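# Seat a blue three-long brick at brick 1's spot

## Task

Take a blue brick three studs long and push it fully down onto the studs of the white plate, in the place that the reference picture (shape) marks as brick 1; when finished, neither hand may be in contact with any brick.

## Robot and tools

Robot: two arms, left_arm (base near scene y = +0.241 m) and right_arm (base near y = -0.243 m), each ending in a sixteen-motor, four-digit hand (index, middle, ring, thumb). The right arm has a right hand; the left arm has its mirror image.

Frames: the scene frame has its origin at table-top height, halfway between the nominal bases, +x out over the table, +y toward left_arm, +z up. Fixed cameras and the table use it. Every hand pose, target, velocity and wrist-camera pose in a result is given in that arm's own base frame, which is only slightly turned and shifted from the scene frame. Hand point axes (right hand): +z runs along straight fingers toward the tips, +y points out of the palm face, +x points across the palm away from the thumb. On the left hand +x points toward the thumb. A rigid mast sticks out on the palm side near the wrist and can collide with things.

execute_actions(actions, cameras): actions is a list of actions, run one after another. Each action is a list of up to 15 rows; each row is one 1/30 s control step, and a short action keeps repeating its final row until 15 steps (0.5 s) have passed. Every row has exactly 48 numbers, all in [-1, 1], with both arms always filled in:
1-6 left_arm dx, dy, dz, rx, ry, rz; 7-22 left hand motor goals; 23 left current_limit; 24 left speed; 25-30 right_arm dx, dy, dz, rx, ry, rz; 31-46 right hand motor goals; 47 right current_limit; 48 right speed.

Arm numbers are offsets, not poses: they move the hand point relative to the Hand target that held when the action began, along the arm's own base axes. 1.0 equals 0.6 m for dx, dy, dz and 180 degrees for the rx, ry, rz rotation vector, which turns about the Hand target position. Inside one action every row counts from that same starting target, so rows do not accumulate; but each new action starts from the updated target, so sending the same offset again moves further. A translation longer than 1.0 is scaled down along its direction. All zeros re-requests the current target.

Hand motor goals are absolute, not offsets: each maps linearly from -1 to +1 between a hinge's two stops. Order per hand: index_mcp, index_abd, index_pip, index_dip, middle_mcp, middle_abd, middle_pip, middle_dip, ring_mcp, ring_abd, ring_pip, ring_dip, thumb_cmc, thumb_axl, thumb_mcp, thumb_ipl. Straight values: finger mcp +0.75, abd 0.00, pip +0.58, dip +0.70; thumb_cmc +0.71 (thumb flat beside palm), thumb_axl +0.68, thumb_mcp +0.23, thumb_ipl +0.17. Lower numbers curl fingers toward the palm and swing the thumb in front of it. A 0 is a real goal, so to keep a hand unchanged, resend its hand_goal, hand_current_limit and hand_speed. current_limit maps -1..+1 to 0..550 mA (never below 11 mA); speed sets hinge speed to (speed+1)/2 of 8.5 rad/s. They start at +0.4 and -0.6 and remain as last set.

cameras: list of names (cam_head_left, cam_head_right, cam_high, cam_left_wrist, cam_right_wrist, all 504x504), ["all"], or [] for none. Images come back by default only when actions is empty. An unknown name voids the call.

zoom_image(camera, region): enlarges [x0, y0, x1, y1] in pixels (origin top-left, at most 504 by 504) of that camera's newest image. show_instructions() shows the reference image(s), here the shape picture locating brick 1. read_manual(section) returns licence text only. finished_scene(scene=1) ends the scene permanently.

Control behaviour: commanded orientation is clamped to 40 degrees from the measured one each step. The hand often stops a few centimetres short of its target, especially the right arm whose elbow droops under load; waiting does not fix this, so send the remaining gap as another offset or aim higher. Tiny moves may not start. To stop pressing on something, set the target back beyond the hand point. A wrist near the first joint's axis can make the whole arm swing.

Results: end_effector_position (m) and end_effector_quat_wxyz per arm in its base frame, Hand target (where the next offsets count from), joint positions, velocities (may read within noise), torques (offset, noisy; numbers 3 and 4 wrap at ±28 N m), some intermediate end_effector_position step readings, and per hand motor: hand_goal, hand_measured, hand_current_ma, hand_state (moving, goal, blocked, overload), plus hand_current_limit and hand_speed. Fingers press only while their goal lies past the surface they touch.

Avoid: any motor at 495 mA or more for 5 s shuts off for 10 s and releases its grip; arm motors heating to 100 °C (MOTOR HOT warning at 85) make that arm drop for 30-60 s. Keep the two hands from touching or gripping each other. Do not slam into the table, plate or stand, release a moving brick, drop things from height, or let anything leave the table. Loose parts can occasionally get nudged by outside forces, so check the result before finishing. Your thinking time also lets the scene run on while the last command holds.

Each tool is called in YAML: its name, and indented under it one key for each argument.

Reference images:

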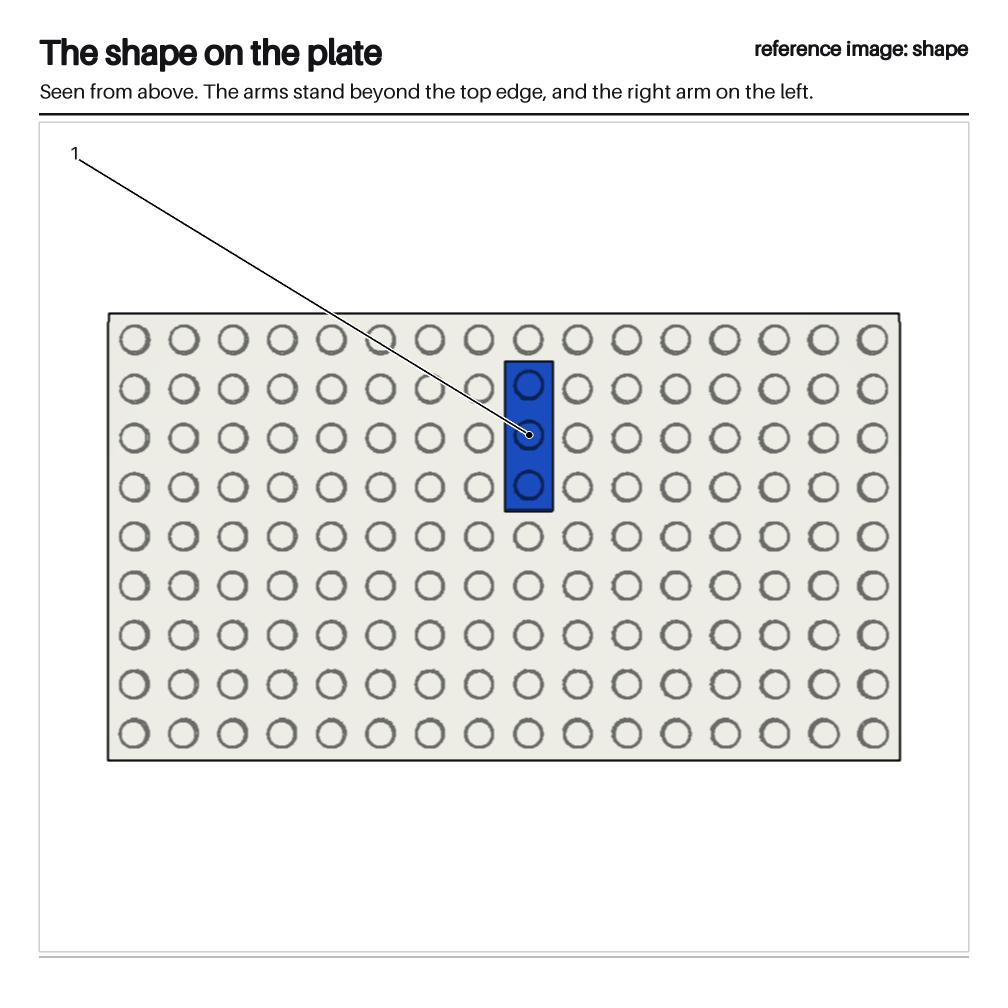

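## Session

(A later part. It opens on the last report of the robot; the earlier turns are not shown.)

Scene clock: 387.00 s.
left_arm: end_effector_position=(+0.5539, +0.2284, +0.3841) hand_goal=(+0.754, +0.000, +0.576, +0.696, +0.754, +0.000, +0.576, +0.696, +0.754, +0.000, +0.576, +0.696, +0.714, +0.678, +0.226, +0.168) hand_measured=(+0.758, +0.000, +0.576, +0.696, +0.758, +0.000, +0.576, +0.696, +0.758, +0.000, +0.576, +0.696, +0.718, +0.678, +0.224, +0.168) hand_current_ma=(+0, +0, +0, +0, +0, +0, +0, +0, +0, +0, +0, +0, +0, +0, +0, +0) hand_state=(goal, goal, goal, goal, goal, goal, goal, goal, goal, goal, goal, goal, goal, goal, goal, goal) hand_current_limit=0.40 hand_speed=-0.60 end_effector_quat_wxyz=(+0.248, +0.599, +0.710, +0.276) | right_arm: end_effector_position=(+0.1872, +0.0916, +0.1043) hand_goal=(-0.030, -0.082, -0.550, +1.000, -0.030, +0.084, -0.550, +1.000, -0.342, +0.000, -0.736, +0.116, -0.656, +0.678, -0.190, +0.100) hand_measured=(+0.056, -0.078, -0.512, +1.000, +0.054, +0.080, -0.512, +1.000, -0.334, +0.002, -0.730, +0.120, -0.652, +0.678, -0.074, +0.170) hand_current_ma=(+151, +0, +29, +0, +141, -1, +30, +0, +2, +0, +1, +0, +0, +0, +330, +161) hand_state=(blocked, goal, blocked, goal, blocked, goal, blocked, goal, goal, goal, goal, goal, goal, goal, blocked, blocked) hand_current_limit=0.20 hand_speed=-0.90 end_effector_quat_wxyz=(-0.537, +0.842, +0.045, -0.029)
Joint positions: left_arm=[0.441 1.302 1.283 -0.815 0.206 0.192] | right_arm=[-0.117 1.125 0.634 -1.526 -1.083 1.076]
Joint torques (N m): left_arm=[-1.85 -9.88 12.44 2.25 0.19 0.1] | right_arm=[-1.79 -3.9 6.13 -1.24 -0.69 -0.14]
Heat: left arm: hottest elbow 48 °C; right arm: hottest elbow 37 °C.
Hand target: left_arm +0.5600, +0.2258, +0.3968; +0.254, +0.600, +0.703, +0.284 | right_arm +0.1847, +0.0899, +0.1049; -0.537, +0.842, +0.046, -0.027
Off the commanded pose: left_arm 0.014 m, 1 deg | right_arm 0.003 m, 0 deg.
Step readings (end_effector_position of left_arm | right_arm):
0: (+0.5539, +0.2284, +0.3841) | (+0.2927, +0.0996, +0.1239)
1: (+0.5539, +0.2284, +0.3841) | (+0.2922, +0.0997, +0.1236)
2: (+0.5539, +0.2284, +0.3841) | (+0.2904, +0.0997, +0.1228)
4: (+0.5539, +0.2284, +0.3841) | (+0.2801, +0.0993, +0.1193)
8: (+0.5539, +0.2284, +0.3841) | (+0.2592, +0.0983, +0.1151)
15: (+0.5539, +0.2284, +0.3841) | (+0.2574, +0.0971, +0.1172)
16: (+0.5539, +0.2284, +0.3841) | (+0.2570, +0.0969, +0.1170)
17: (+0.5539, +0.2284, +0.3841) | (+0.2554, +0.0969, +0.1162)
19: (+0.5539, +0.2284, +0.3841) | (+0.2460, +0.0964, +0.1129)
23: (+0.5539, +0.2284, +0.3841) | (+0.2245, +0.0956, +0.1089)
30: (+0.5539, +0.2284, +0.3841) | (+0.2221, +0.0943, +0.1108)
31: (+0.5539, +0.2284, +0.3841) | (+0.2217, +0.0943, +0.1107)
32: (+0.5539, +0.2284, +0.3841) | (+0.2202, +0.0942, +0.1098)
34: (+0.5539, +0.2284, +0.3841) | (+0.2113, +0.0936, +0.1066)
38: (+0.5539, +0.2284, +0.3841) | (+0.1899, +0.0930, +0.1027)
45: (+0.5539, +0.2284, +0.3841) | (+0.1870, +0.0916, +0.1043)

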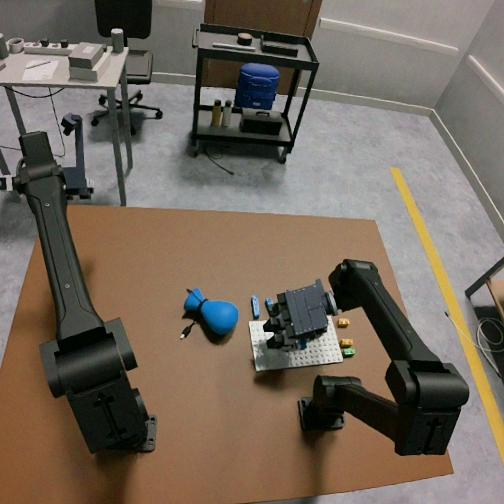

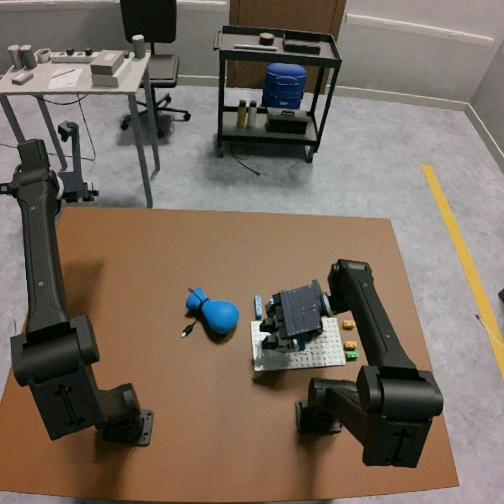

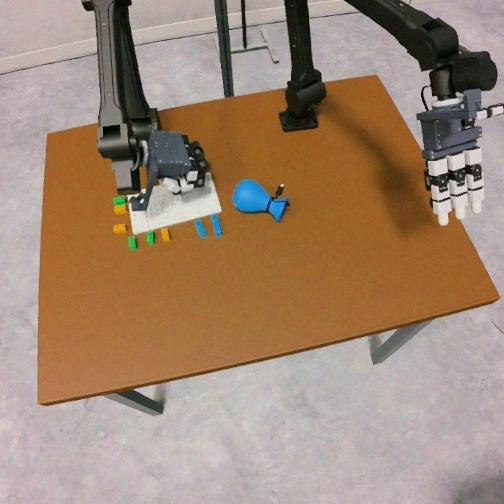

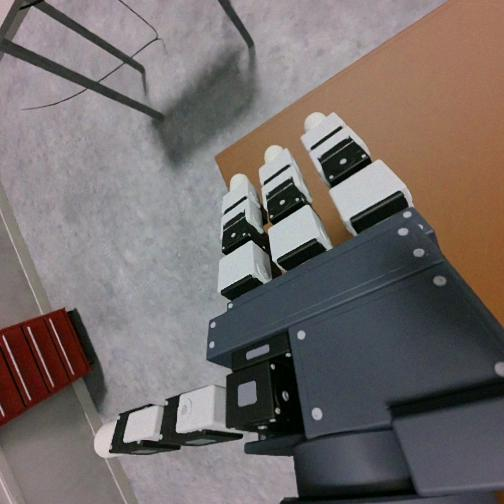

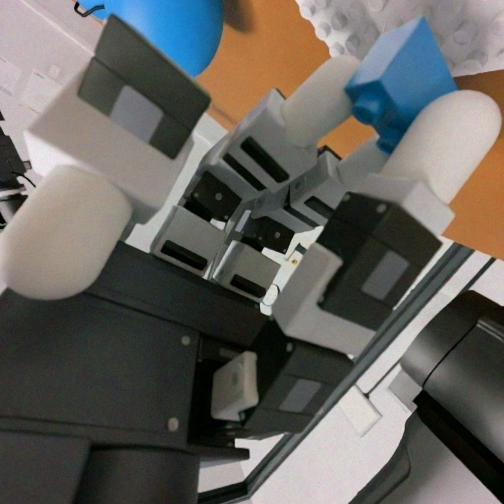

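zoom_image:
  camera: "cam_right_wrist"
  region: [284, 0, 394, 110]

zoom_image:
  camera: "cam_right_wrist"
  region: [394, 0, 504, 110]

Scaled by 4.582 from the camera's 504x504 image, which has a finer 720x720 frame.

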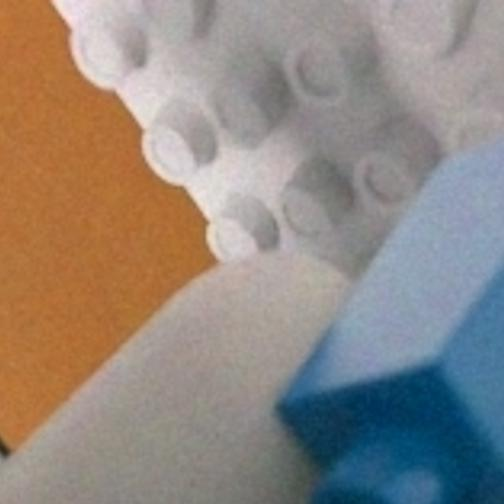

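Scaled by 4.582 from the camera's 504x504 image, which has a finer 720x720 frame.

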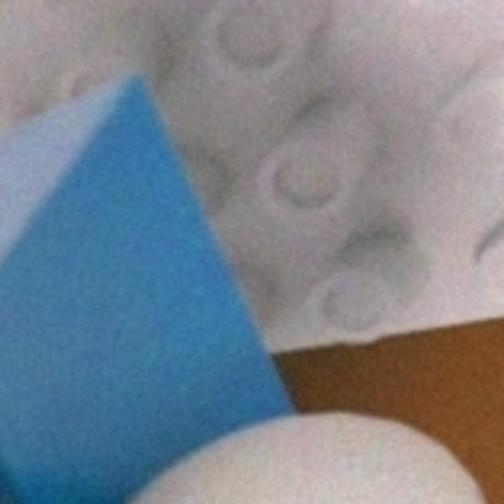

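execute_actions:
  actions:
    - [[0,0,0,0,0,0,0.754,0,0.576,0.696,0.754,0,0.576,0.696,0.754,0,0.576,0.696,0.714,0.678,0.226,0.168,0.4,-0.6,-0.0083,0.0033,-0.0333,0,0,0,-0.03,-0.083,-0.55,1.0,-0.03,0.083,-0.55,1.0,-0.342,0,-0.737,0.116,-0.657,0.678,-0.19,0.1,0.2,-0.9]]
    - [[0,0,0,0,0,0,0.754,0,0.576,0.696,0.754,0,0.576,0.696,0.754,0,0.576,0.696,0.714,0.678,0.226,0.168,0.4,-0.6,-0.0083,0.0033,-0.0333,0,0,0,-0.03,-0.083,-0.55,1.0,-0.03,0.083,-0.55,1.0,-0.342,0,-0.737,0.116,-0.657,0.678,-0.19,0.1,0.2,-0.9]]
  cameras: ["all"]

zoom_image:
  camera: "cam_head_right"
  region: [245, 305, 355, 380]

zoom_image:
  camera: "cam_head_left"
  region: [245, 305, 355, 380]

zoom_image:
  camera: "cam_right_wrist"
  region: [334, 0, 504, 170]

Scene clock: 403.90 s.
left_arm: end_effector_position=(+0.5539, +0.2284, +0.3841) hand_goal=(+0.754, +0.000, +0.576, +0.696, +0.754, +0.000, +0.576, +0.696, +0.754, +0.000, +0.576, +0.696, +0.714, +0.678, +0.226, +0.168) hand_measured=(+0.758, +0.000, +0.576, +0.696, +0.758, +0.000, +0.576, +0.696, +0.758, +0.000, +0.576, +0.696, +0.718, +0.678, +0.224, +0.168) hand_current_ma=(+0, +0, +0, +0, +0, +0, +0, +0, +0, +0, +0, +0, +0, +0, +0, +0) hand_state=(goal, goal, goal, goal, goal, goal, goal, goal, goal, goal, goal, goal, goal, goal, goal, goal) hand_current_limit=0.40 hand_speed=-0.60 end_effector_quat_wxyz=(+0.248, +0.599, +0.710, +0.276) | right_arm: end_effector_position=(+0.1769, +0.0928, +0.0683) hand_goal=(-0.030, -0.082, -0.550, +1.000, -0.030, +0.084, -0.550, +1.000, -0.342, +0.000, -0.736, +0.116, -0.656, +0.678, -0.190, +0.100) hand_measured=(+0.056, -0.078, -0.512, +1.000, +0.054, +0.080, -0.512, +1.000, -0.334, +0.002, -0.730, +0.120, -0.652, +0.678, -0.074, +0.170) hand_current_ma=(+151, +0, +29, +0, +141, -1, +30, +0, +2, +0, +1, +0, +0, +0, +330, +161) hand_state=(blocked, goal, blocked, goal, blocked, goal, blocked, goal, goal, goal, goal, goal, goal, goal, blocked, blocked) hand_current_limit=0.20 hand_speed=-0.90 end_effector_quat_wxyz=(-0.535, +0.843, +0.050, -0.022)
Joint positions: left_arm=[0.441 1.302 1.283 -0.815 0.206 0.192] | right_arm=[-0.117 1.147 0.543 -1.396 -1.083 1.075]
Joint torques (N m): left_arm=[-1.73 -9.88 12.42 2.28 0.2 0.11] | right_arm=[-0.91 -2.14 5.59 -0.36 -0.92 0.05]
Heat: left arm: hottest elbow 48 °C; right arm: hottest elbow 37 °C.
Hand target: left_arm +0.5600, +0.2258, +0.3968; +0.254, +0.600, +0.703, +0.284 | right_arm +0.1748, +0.0939, +0.0651; -0.537, +0.842, +0.046, -0.027
Off the commanded pose: left_arm 0.014 m, 1 deg | right_arm 0.004 m, 1 deg.
Step readings (end_effector_position of left_arm | right_arm):
0: (+0.5539, +0.2284, +0.3841) | (+0.1872, +0.0916, +0.1043)
1: (+0.5539, +0.2284, +0.3841) | (+0.1871, +0.0916, +0.1042)
2: (+0.5539, +0.2284, +0.3841) | (+0.1865, +0.0917, +0.1035)
4: (+0.5539, +0.2284, +0.3841) | (+0.1842, +0.0919, +0.0993)
8: (+0.5539, +0.2284, +0.3841) | (+0.1784, +0.0926, +0.0911)
15: (+0.5539, +0.2284, +0.3841) | (+0.1798, +0.0925, +0.0889)
16: (+0.5539, +0.2284, +0.3841) | (+0.1799, +0.0925, +0.0885)
17: (+0.5539, +0.2284, +0.3841) | (+0.1803, +0.0924, +0.0872)
19: (+0.5539, +0.2284, +0.3841) | (+0.1797, +0.0925, +0.0821)
23: (+0.5539, +0.2284, +0.3841) | (+0.1747, +0.0931, +0.0722)
30: (+0.5539, +0.2284, +0.3841) | (+0.1764, +0.0929, +0.0685)

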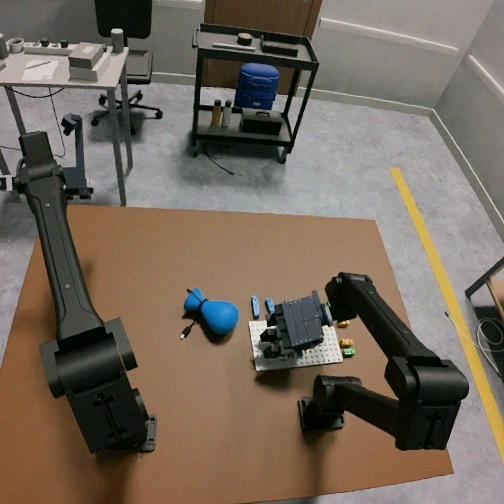

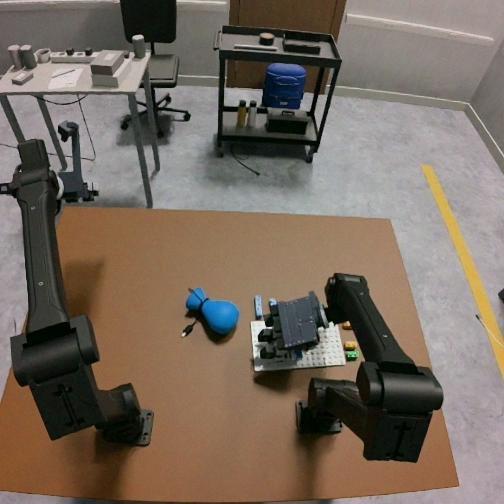

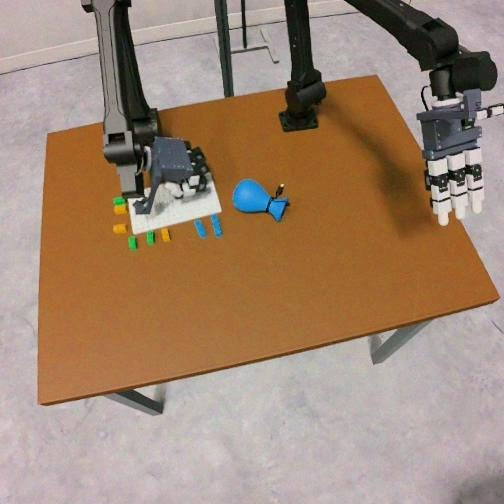

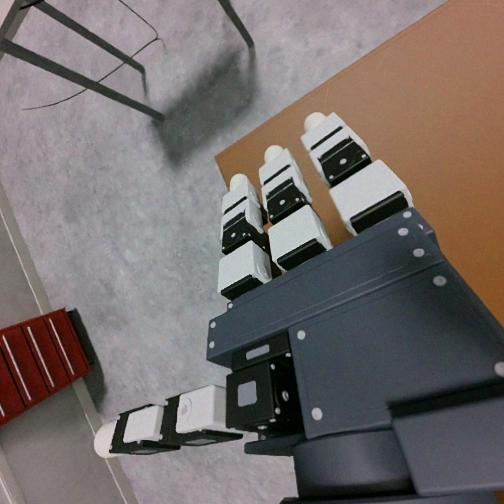

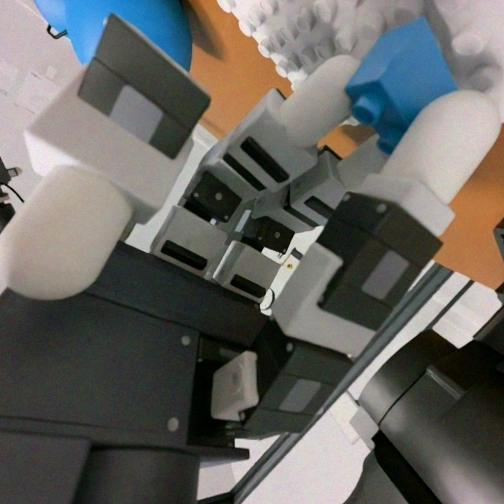

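Scaled by 4.582 from the camera's 504x504 image, which has a finer 720x720 frame.

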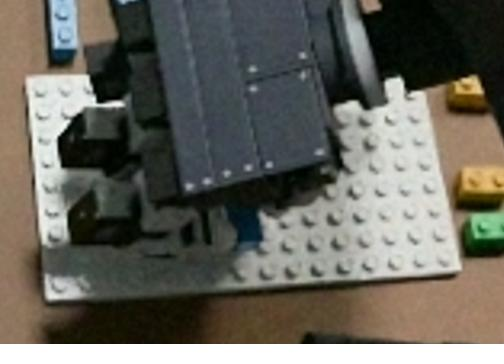

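Scaled by 4.582 from the camera's 504x504 image, which has a finer 720x720 frame.

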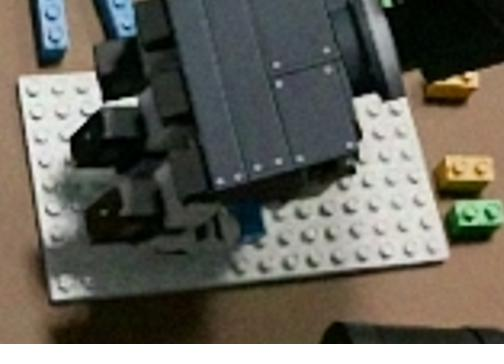

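Scaled by 2.965 from the camera's 504x504 image, which has a finer 720x720 frame.

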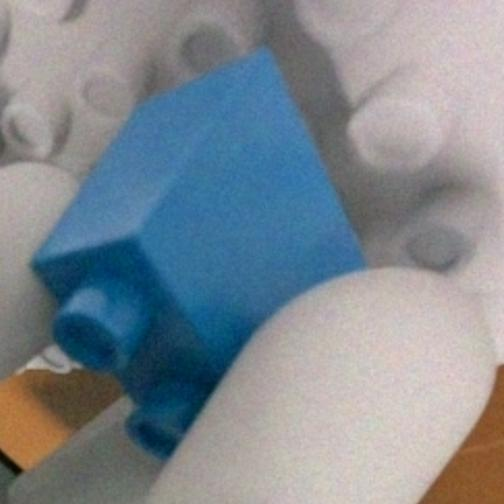

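zoom_image:
  camera: "cam_head_right"
  region: [285, 335, 350, 375]

zoom_image:
  camera: "cam_head_left"
  region: [285, 335, 350, 375]

zoom_image:
  camera: "cam_head_right"
  region: [250, 335, 315, 375]

Scaled by 7.754 from the camera's 504x504 image, which has a finer 720x720 frame.

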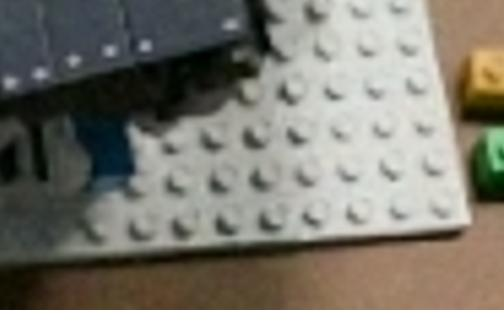

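Scaled by 7.754 from the camera's 504x504 image, which has a finer 720x720 frame.

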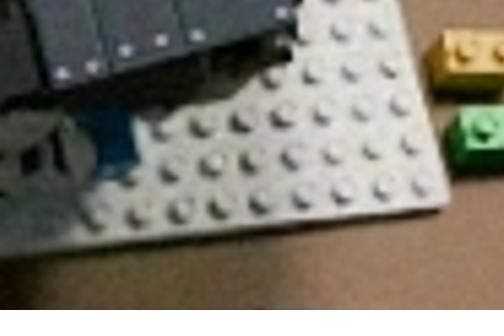

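Scaled by 7.754 from the camera's 504x504 image, which has a finer 720x720 frame.

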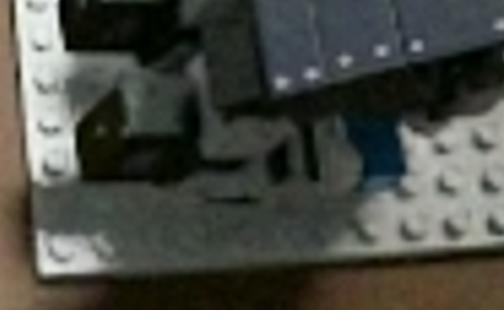

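zoom_image:
  camera: "cam_right_wrist"
  region: [404, 0, 504, 100]

zoom_image:
  camera: "cam_right_wrist"
  region: [284, 0, 404, 120]

zoom_image:
  camera: "cam_right_wrist"
  region: [404, 80, 504, 280]

Scaled by 5.040 from the camera's 504x504 image, which has a finer 720x720 frame.

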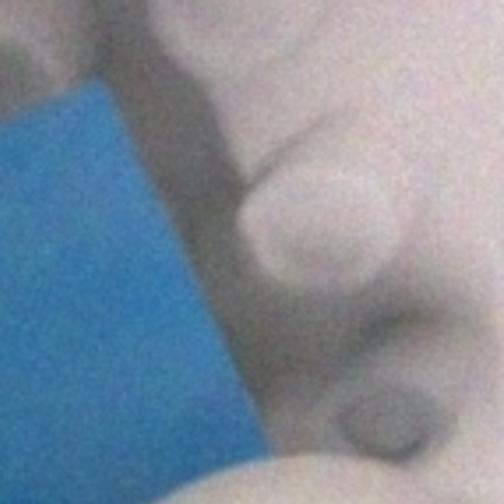

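Scaled by 4.200 from the camera's 504x504 image, which has a finer 720x720 frame.

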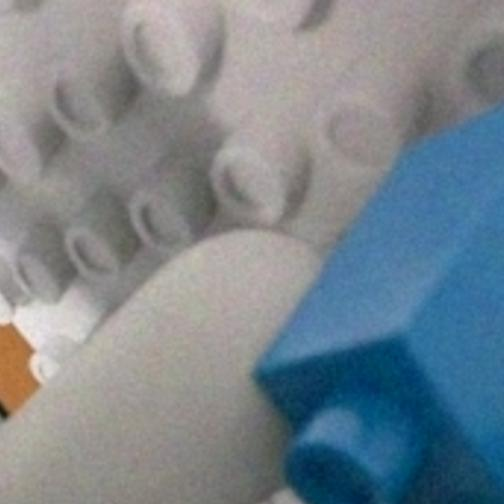

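Scaled by 2.520 from the camera's 504x504 image, which has a finer 720x720 frame.

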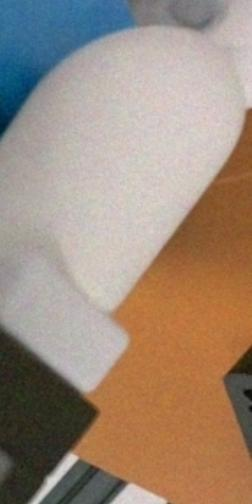

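zoom_image:
  camera: "cam_right_wrist"
  region: [204, 0, 344, 110]

Scaled by 3.600 from the camera's 504x504 image, which has a finer 720x720 frame.

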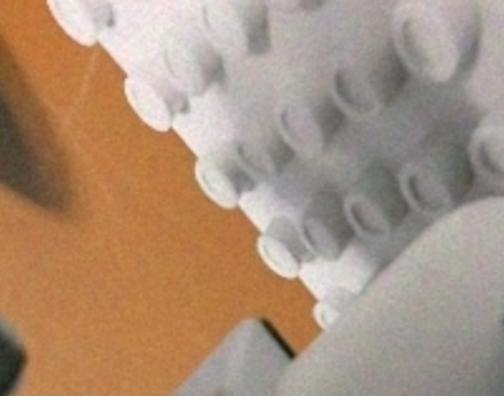

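execute_actions:
  actions:
    - [[0,0,0,0,0,0,0.754,0,0.576,0.696,0.754,0,0.576,0.696,0.754,0,0.576,0.696,0.714,0.678,0.226,0.168,0.4,-0.6,0,0,-0.0133,0,0,0,-0.03,-0.083,-0.55,1.0,-0.03,0.083,-0.55,1.0,-0.342,0,-0.737,0.116,-0.657,0.678,-0.19,0.1,0.2,-0.9]]
  cameras: ["cam_head_left","cam_head_right","cam_high","cam_right_wrist"]

zoom_image:
  camera: "cam_head_right"
  region: [280, 335, 350, 375]

zoom_image:
  camera: "cam_head_left"
  region: [280, 335, 350, 375]

zoom_image:
  camera: "cam_high"
  region: [130, 150, 230, 250]

zoom_image:
  camera: "cam_right_wrist"
  region: [364, 0, 504, 140]

Scene clock: 491.73 s.
left_arm: end_effector_position=(+0.5539, +0.2284, +0.3841) hand_goal=(+0.754, +0.000, +0.576, +0.696, +0.754, +0.000, +0.576, +0.696, +0.754, +0.000, +0.576, +0.696, +0.714, +0.678, +0.226, +0.168) hand_measured=(+0.758, +0.000, +0.576, +0.696, +0.758, +0.000, +0.576, +0.696, +0.758, +0.000, +0.576, +0.696, +0.718, +0.678, +0.224, +0.168) hand_current_ma=(+0, +0, +0, +0, +0, +0, +0, +0, +0, +0, +0, +0, +0, +0, +0, +0) hand_state=(goal, goal, goal, goal, goal, goal, goal, goal, goal, goal, goal, goal, goal, goal, goal, goal) hand_current_limit=0.40 hand_speed=-0.60 end_effector_quat_wxyz=(+0.248, +0.599, +0.710, +0.276) | right_arm: end_effector_position=(+0.1773, +0.0928, +0.0604) hand_goal=(-0.030, -0.082, -0.550, +1.000, -0.030, +0.084, -0.550, +1.000, -0.342, +0.000, -0.736, +0.116, -0.656, +0.678, -0.190, +0.100) hand_measured=(+0.056, -0.078, -0.512, +1.000, +0.054, +0.080, -0.512, +1.000, -0.334, +0.002, -0.730, +0.120, -0.652, +0.678, -0.074, +0.170) hand_current_ma=(+151, +0, +29, +0, +141, -1, +30, +0, +2, +0, +1, +0, +0, +0, +330, +161) hand_state=(blocked, goal, blocked, goal, blocked, goal, blocked, goal, goal, goal, goal, goal, goal, goal, blocked, blocked) hand_current_limit=0.20 hand_speed=-0.90 end_effector_quat_wxyz=(-0.535, +0.843, +0.050, -0.022)
Joint positions: left_arm=[0.441 1.302 1.283 -0.815 0.206 0.192] | right_arm=[-0.117 1.166 0.531 -1.364 -1.083 1.075]
Joint torques (N m): left_arm=[-1.79 -9.76 12.46 2.29 0.19 0.11] | right_arm=[-0.85 -2.32 5.38 -0.28 -0.92 0.05]
Heat: left arm: hottest elbow 49 °C; right arm: hottest elbow 35 °C.
Hand target: left_arm +0.5600, +0.2258, +0.3968; +0.254, +0.600, +0.703, +0.284 | right_arm +0.1747, +0.0939, +0.0571; -0.537, +0.842, +0.046, -0.027
Off the commanded pose: left_arm 0.014 m, 1 deg | right_arm 0.004 m, 1 deg.
Step readings (end_effector_position of left_arm | right_arm):
0: (+0.5539, +0.2284, +0.3841) | (+0.1769, +0.0928, +0.0683)
1: (+0.5539, +0.2284, +0.3841) | (+0.1770, +0.0928, +0.0683)
2: (+0.5539, +0.2284, +0.3841) | (+0.1772, +0.0928, +0.0678)
4: (+0.5539, +0.2284, +0.3841) | (+0.1779, +0.0927, +0.0659)
8: (+0.5539, +0.2284, +0.3841) | (+0.1768, +0.0928, +0.0619)
15: (+0.5539, +0.2284, +0.3841) | (+0.1772, +0.0928, +0.0605)
Images, in order (width x height): cam_head_left 504x504, cam_head_right 504x504, cam_high 504x504, cam_right_wrist 504x504.

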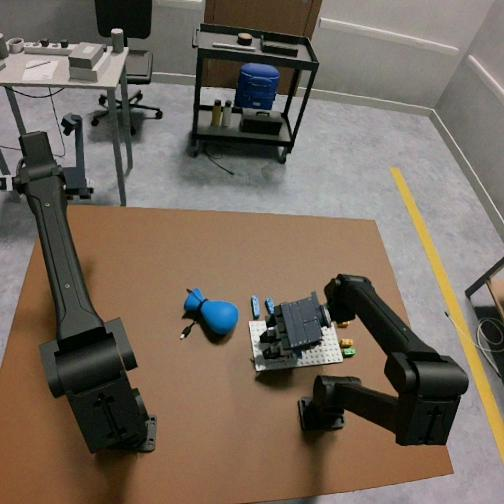

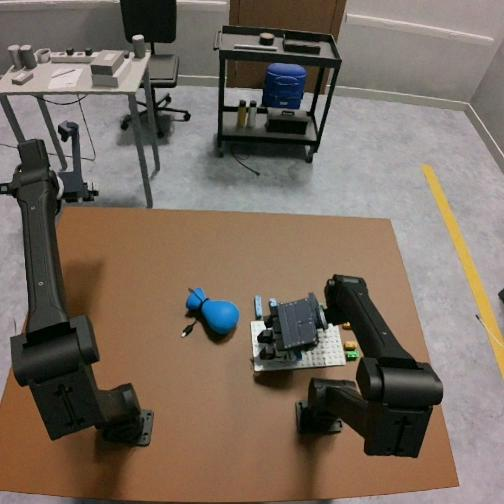

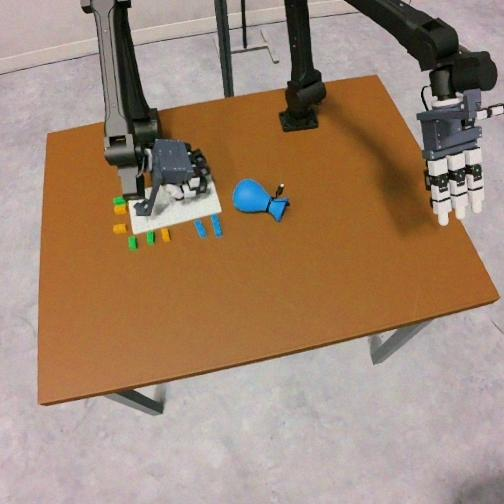

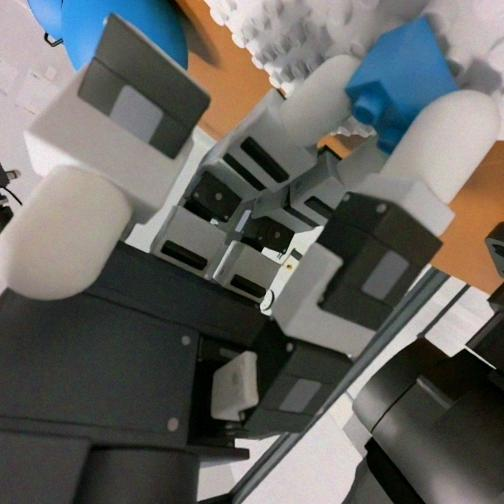

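Scaled by 7.200 from the camera's 504x504 image, which has a finer 720x720 frame.

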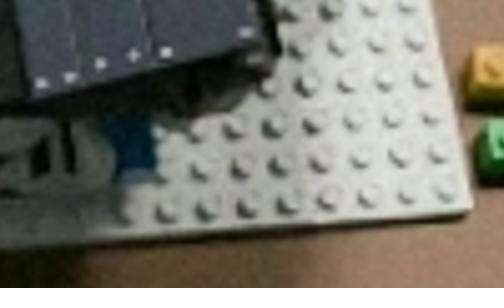

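Scaled by 7.200 from the camera's 504x504 image, which has a finer 720x720 frame.

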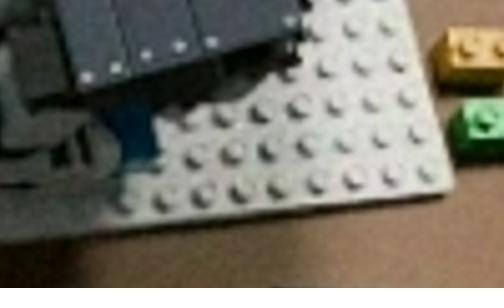

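Scaled by 5.040 from the camera's 504x504 image, which has a finer 720x720 frame.

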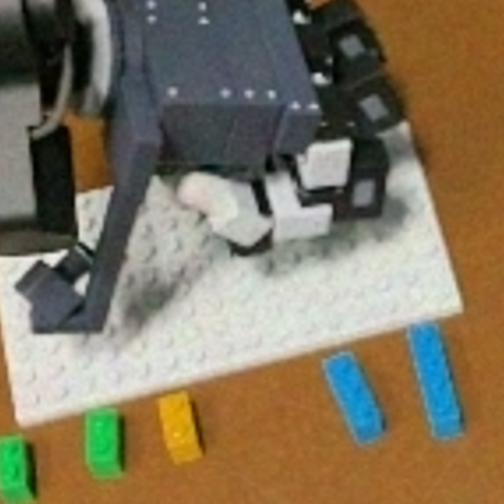

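Scaled by 3.600 from the camera's 504x504 image, which has a finer 720x720 frame.

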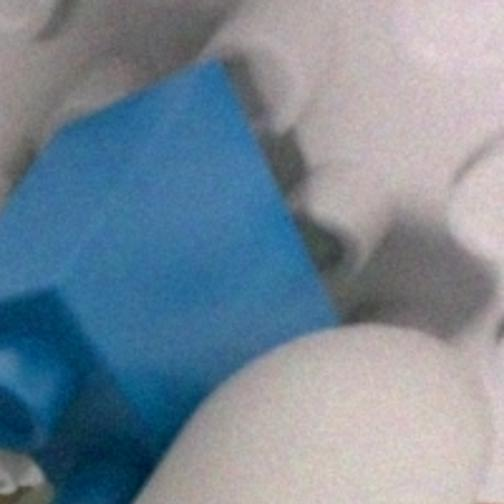

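zoom_image:
  camera: "cam_right_wrist"
  region: [414, 0, 504, 90]

zoom_image:
  camera: "cam_right_wrist"
  region: [204, 0, 384, 150]

zoom_image:
  camera: "cam_head_right"
  region: [288, 340, 324, 376]

zoom_image:
  camera: "cam_head_left"
  region: [284, 340, 320, 376]

Scaled by 5.600 from the camera's 504x504 image, which has a finer 720x720 frame.

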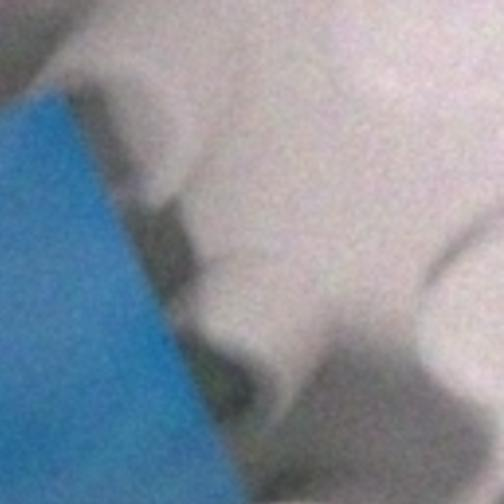

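Scaled by 2.800 from the camera's 504x504 image, which has a finer 720x720 frame.

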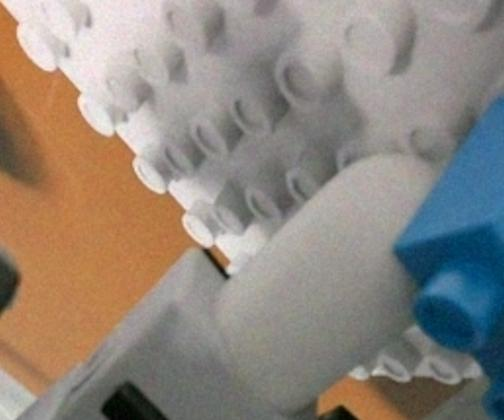

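Scaled by 14.000 from the camera's 504x504 image, which has a finer 720x720 frame.

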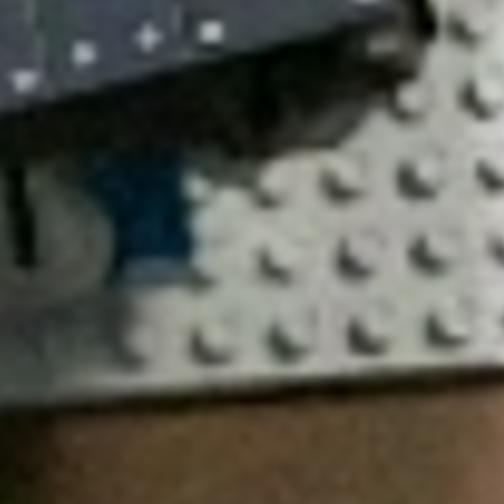

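Scaled by 14.000 from the camera's 504x504 image, which has a finer 720x720 frame.

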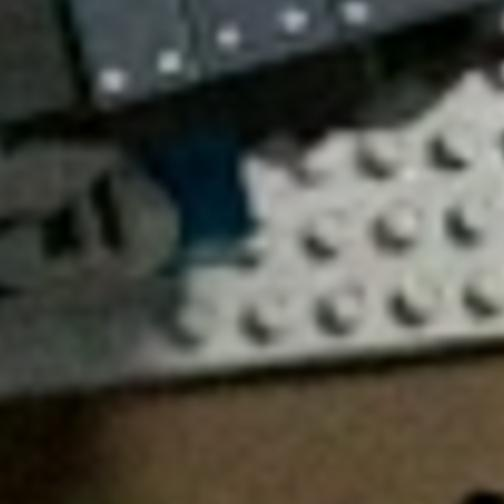

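execute_actions:
  actions:
    - [[0,0,0,0,0,0,0.754,0,0.576,0.696,0.754,0,0.576,0.696,0.754,0,0.576,0.696,0.714,0.678,0.226,0.168,0.4,-0.6,-0.0033,0.0025,-0.01,0,0,0,-0.03,-0.083,-0.55,1.0,-0.03,0.083,-0.55,1.0,-0.342,0,-0.737,0.116,-0.657,0.678,-0.19,0.1,0.2,-0.9]]
  cameras: ["cam_head_left","cam_head_right","cam_right_wrist"]

zoom_image:
  camera: "cam_head_right"
  region: [288, 340, 324, 376]

zoom_image:
  camera: "cam_head_left"
  region: [284, 340, 320, 376]

zoom_image:
  camera: "cam_right_wrist"
  region: [404, 0, 504, 100]

Scene clock: 507.97 s.
left_arm: end_effector_position=(+0.5539, +0.2284, +0.3841) hand_goal=(+0.754, +0.000, +0.576, +0.696, +0.754, +0.000, +0.576, +0.696, +0.754, +0.000, +0.576, +0.696, +0.714, +0.678, +0.226, +0.168) hand_measured=(+0.758, +0.000, +0.576, +0.696, +0.758, +0.000, +0.576, +0.696, +0.758, +0.000, +0.576, +0.696, +0.718, +0.678, +0.224, +0.168) hand_current_ma=(+0, +0, +0, +0, +0, +0, +0, +0, +0, +0, +0, +0, +0, +0, +0, +0) hand_state=(goal, goal, goal, goal, goal, goal, goal, goal, goal, goal, goal, goal, goal, goal, goal, goal) hand_current_limit=0.40 hand_speed=-0.60 end_effector_quat_wxyz=(+0.248, +0.599, +0.710, +0.276) | right_arm: end_effector_position=(+0.1762, +0.0933, +0.0547) hand_goal=(-0.030, -0.082, -0.550, +1.000, -0.030, +0.084, -0.550, +1.000, -0.342, +0.000, -0.736, +0.116, -0.656, +0.678, -0.190, +0.100) hand_measured=(+0.056, -0.078, -0.512, +1.000, +0.054, +0.080, -0.512, +1.000, -0.334, +0.002, -0.730, +0.120, -0.652, +0.678, -0.074, +0.170) hand_current_ma=(+151, +0, +29, +0, +141, -1, +30, +0, +2, +0, +1, +0, +0, +0, +330, +161) hand_state=(blocked, goal, blocked, goal, blocked, goal, blocked, goal, goal, goal, goal, goal, goal, goal, blocked, blocked) hand_current_limit=0.20 hand_speed=-0.90 end_effector_quat_wxyz=(-0.535, +0.843, +0.050, -0.019)
Joint positions: left_arm=[0.441 1.302 1.283 -0.815 0.206 0.192] | right_arm=[-0.116 1.17 0.517 -1.336 -1.084 1.082]
Joint torques (N m): left_arm=[-1.73 -9.82 12.44 2.26 0.2 0.1] | right_arm=[-0.5 -2.2 5.27 -0.18 -0.98 0.08]
Motor temperatures (°C): left_arm=[29 31 49 29 29 27] | right_arm=[29 26 34 29 30 26]
Heat: left arm: hottest elbow 49 °C; right arm: hottest elbow 34 °C.
Hand target: left_arm +0.5600, +0.2258, +0.3968; +0.254, +0.600, +0.703, +0.284 | right_arm +0.1727, +0.0954, +0.0511; -0.537, +0.842, +0.046, -0.027
Off the commanded pose: left_arm 0.014 m, 1 deg | right_arm 0.005 m, 1 deg.
Step readings (end_effector_position of left_arm | right_arm):
0: (+0.5539, +0.2284, +0.3841) | (+0.1773, +0.0928, +0.0604)
1: (+0.5539, +0.2284, +0.3841) | (+0.1774, +0.0927, +0.0603)
2: (+0.5539, +0.2284, +0.3841) | (+0.1777, +0.0927, +0.0599)
4: (+0.5539, +0.2284, +0.3841) | (+0.1778, +0.0927, +0.0583)
8: (+0.5539, +0.2284, +0.3841) | (+0.1762, +0.0929, +0.0552)
15: (+0.5539, +0.2284, +0.3841) | (+0.1761, +0.0933, +0.0547)
Images, in order (width x height): cam_head_left 504x504, cam_head_right 504x504, cam_right_wrist 504x504.

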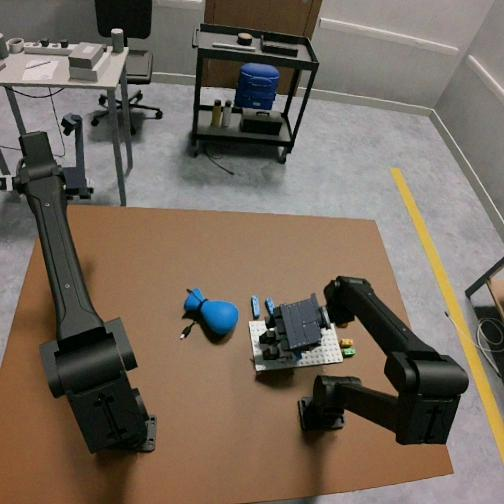

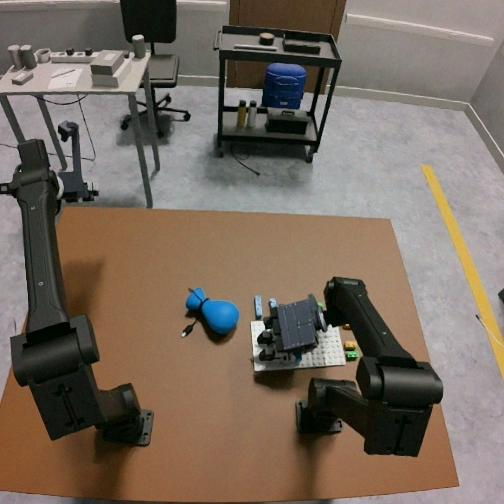

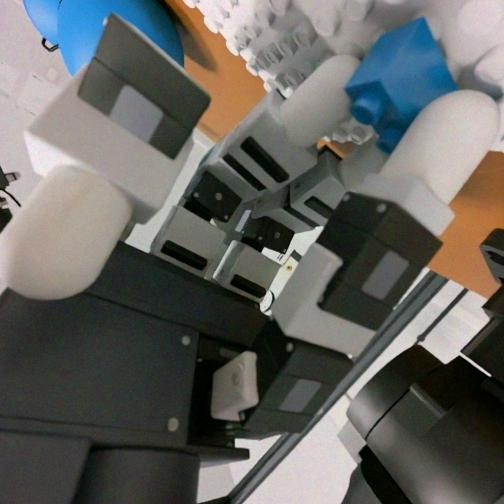

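Scaled by 14.000 from the camera's 504x504 image, which has a finer 720x720 frame.

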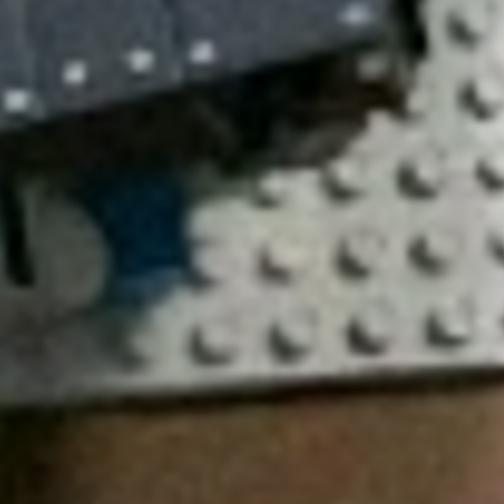

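Scaled by 14.000 from the camera's 504x504 image, which has a finer 720x720 frame.

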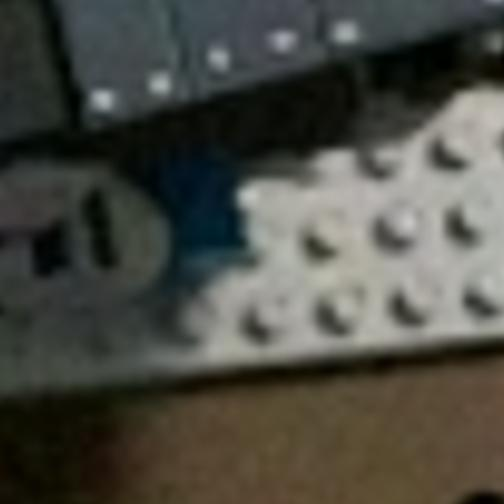

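Scaled by 5.040 from the camera's 504x504 image, which has a finer 720x720 frame.

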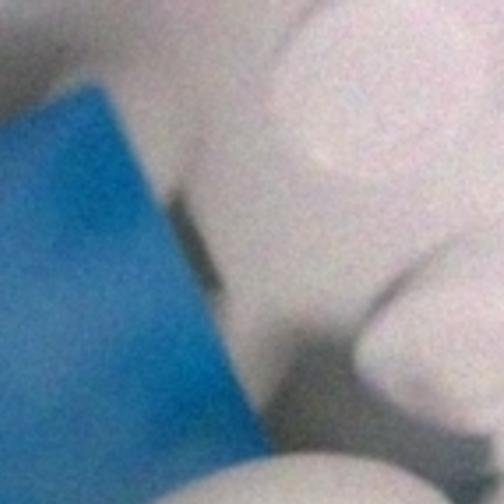

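execute_actions:
  actions:
    - [[0,0,0,0,0,0,0.754,0,0.576,0.696,0.754,0,0.576,0.696,0.754,0,0.576,0.696,0.714,0.678,0.226,0.168,0.4,-0.6,0,0,-0.0067,0,0,0,-0.03,-0.083,-0.55,1.0,-0.03,0.083,-0.55,1.0,-0.342,0,-0.737,0.116,-0.657,0.678,-0.19,0.1,0.2,-0.9]]
  cameras: ["cam_head_left","cam_head_right","cam_right_wrist"]

zoom_image:
  camera: "cam_head_right"
  region: [288, 340, 324, 376]

zoom_image:
  camera: "cam_head_left"
  region: [284, 340, 320, 376]

zoom_image:
  camera: "cam_right_wrist"
  region: [404, 0, 504, 100]

Scene clock: 521.87 s.
left_arm: end_effector_position=(+0.5539, +0.2284, +0.3841) hand_goal=(+0.754, +0.000, +0.576, +0.696, +0.754, +0.000, +0.576, +0.696, +0.754, +0.000, +0.576, +0.696, +0.714, +0.678, +0.226, +0.168) hand_measured=(+0.758, +0.000, +0.576, +0.696, +0.758, +0.000, +0.576, +0.696, +0.758, +0.000, +0.576, +0.696, +0.718, +0.678, +0.224, +0.168) hand_current_ma=(+0, +0, +0, +0, +0, +0, +0, +0, +0, +0, +0, +0, +0, +0, +0, +0) hand_state=(goal, goal, goal, goal, goal, goal, goal, goal, goal, goal, goal, goal, goal, goal, goal, goal) hand_current_limit=0.40 hand_speed=-0.60 end_effector_quat_wxyz=(+0.248, +0.599, +0.710, +0.276) | right_arm: end_effector_position=(+0.1770, +0.0935, +0.0541) hand_goal=(-0.030, -0.082, -0.550, +1.000, -0.030, +0.084, -0.550, +1.000, -0.342, +0.000, -0.736, +0.116, -0.656, +0.678, -0.190, +0.100) hand_measured=(+0.056, -0.078, -0.512, +1.000, +0.054, +0.080, -0.512, +1.000, -0.334, +0.002, -0.730, +0.120, -0.652, +0.678, -0.074, +0.170) hand_current_ma=(+151, +0, +29, +0, +141, -1, +30, +0, +2, +0, +1, +0, +0, +0, +330, +161) hand_state=(blocked, goal, blocked, goal, blocked, goal, blocked, goal, goal, goal, goal, goal, goal, goal, blocked, blocked) hand_current_limit=0.20 hand_speed=-0.90 end_effector_quat_wxyz=(-0.535, +0.843, +0.046, -0.020)
Joint positions: left_arm=[0.441 1.302 1.283 -0.815 0.206 0.192] | right_arm=[-0.116 1.173 0.517 -1.327 -1.087 1.094]
Joint torques (N m): left_arm=[-1.79 -9.93 12.45 2.28 0.2 0.1] | right_arm=[-0.67 -1.79 4.83 0.08 -0.86 -0.02]
Heat: left arm: hottest elbow 49 °C; right arm: hottest elbow 35 °C.
Hand target: left_arm +0.5600, +0.2258, +0.3968; +0.254, +0.600, +0.703, +0.284 | right_arm +0.1727, +0.0954, +0.0471; -0.537, +0.842, +0.046, -0.027
Off the commanded pose: left_arm 0.014 m, 1 deg | right_arm 0.008 m, 1 deg.
Step readings (end_effector_position of left_arm | right_arm):
0: (+0.5539, +0.2284, +0.3841) | (+0.1763, +0.0932, +0.0547)
1: (+0.5539, +0.2284, +0.3841) | (+0.1763, +0.0932, +0.0547)
2: (+0.5539, +0.2284, +0.3841) | (+0.1764, +0.0932, +0.0545)
4: (+0.5539, +0.2284, +0.3841) | (+0.1765, +0.0934, +0.0544)
8: (+0.5539, +0.2284, +0.3841) | (+0.1768, +0.0935, +0.0542)
15: (+0.5539, +0.2284, +0.3841) | (+0.1771, +0.0935, +0.0541)
Images, in order (width x height): cam_head_left 504x504, cam_head_right 504x504, cam_right_wrist 504x504.

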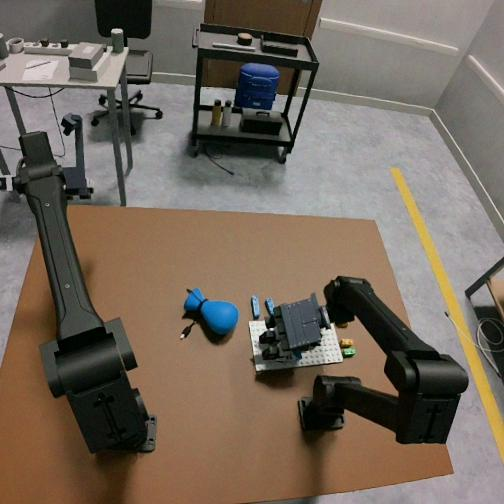

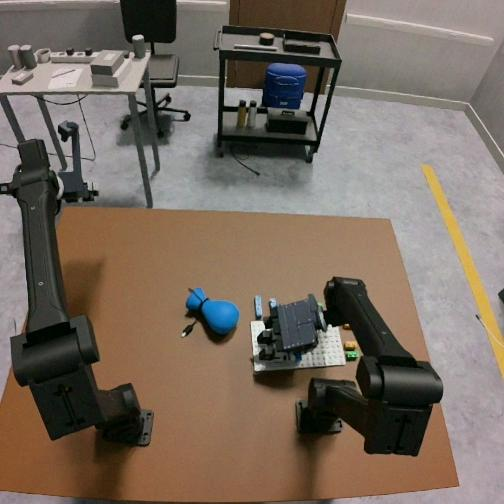

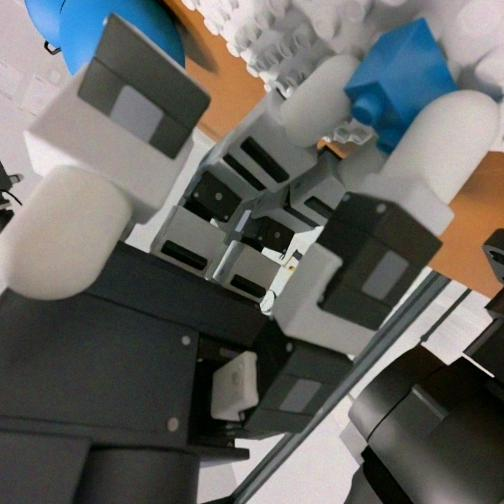

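Scaled by 14.000 from the camera's 504x504 image, which has a finer 720x720 frame.

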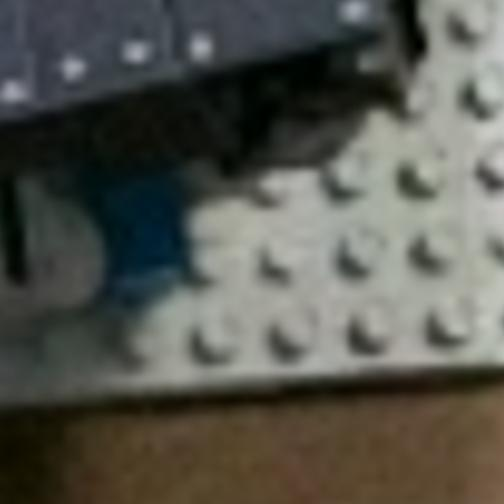

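Scaled by 14.000 from the camera's 504x504 image, which has a finer 720x720 frame.

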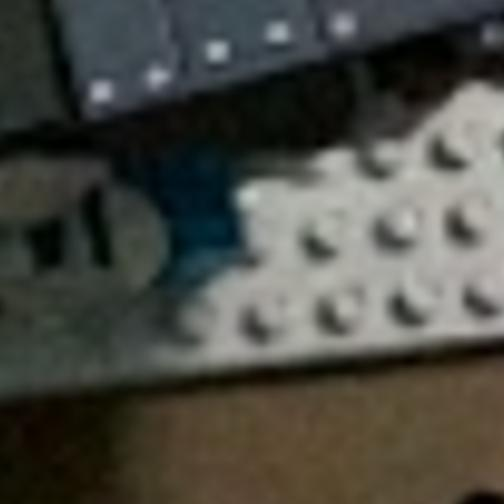

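Scaled by 5.040 from the camera's 504x504 image, which has a finer 720x720 frame.

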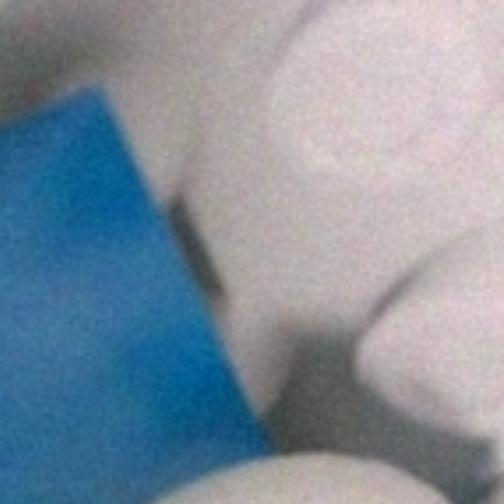

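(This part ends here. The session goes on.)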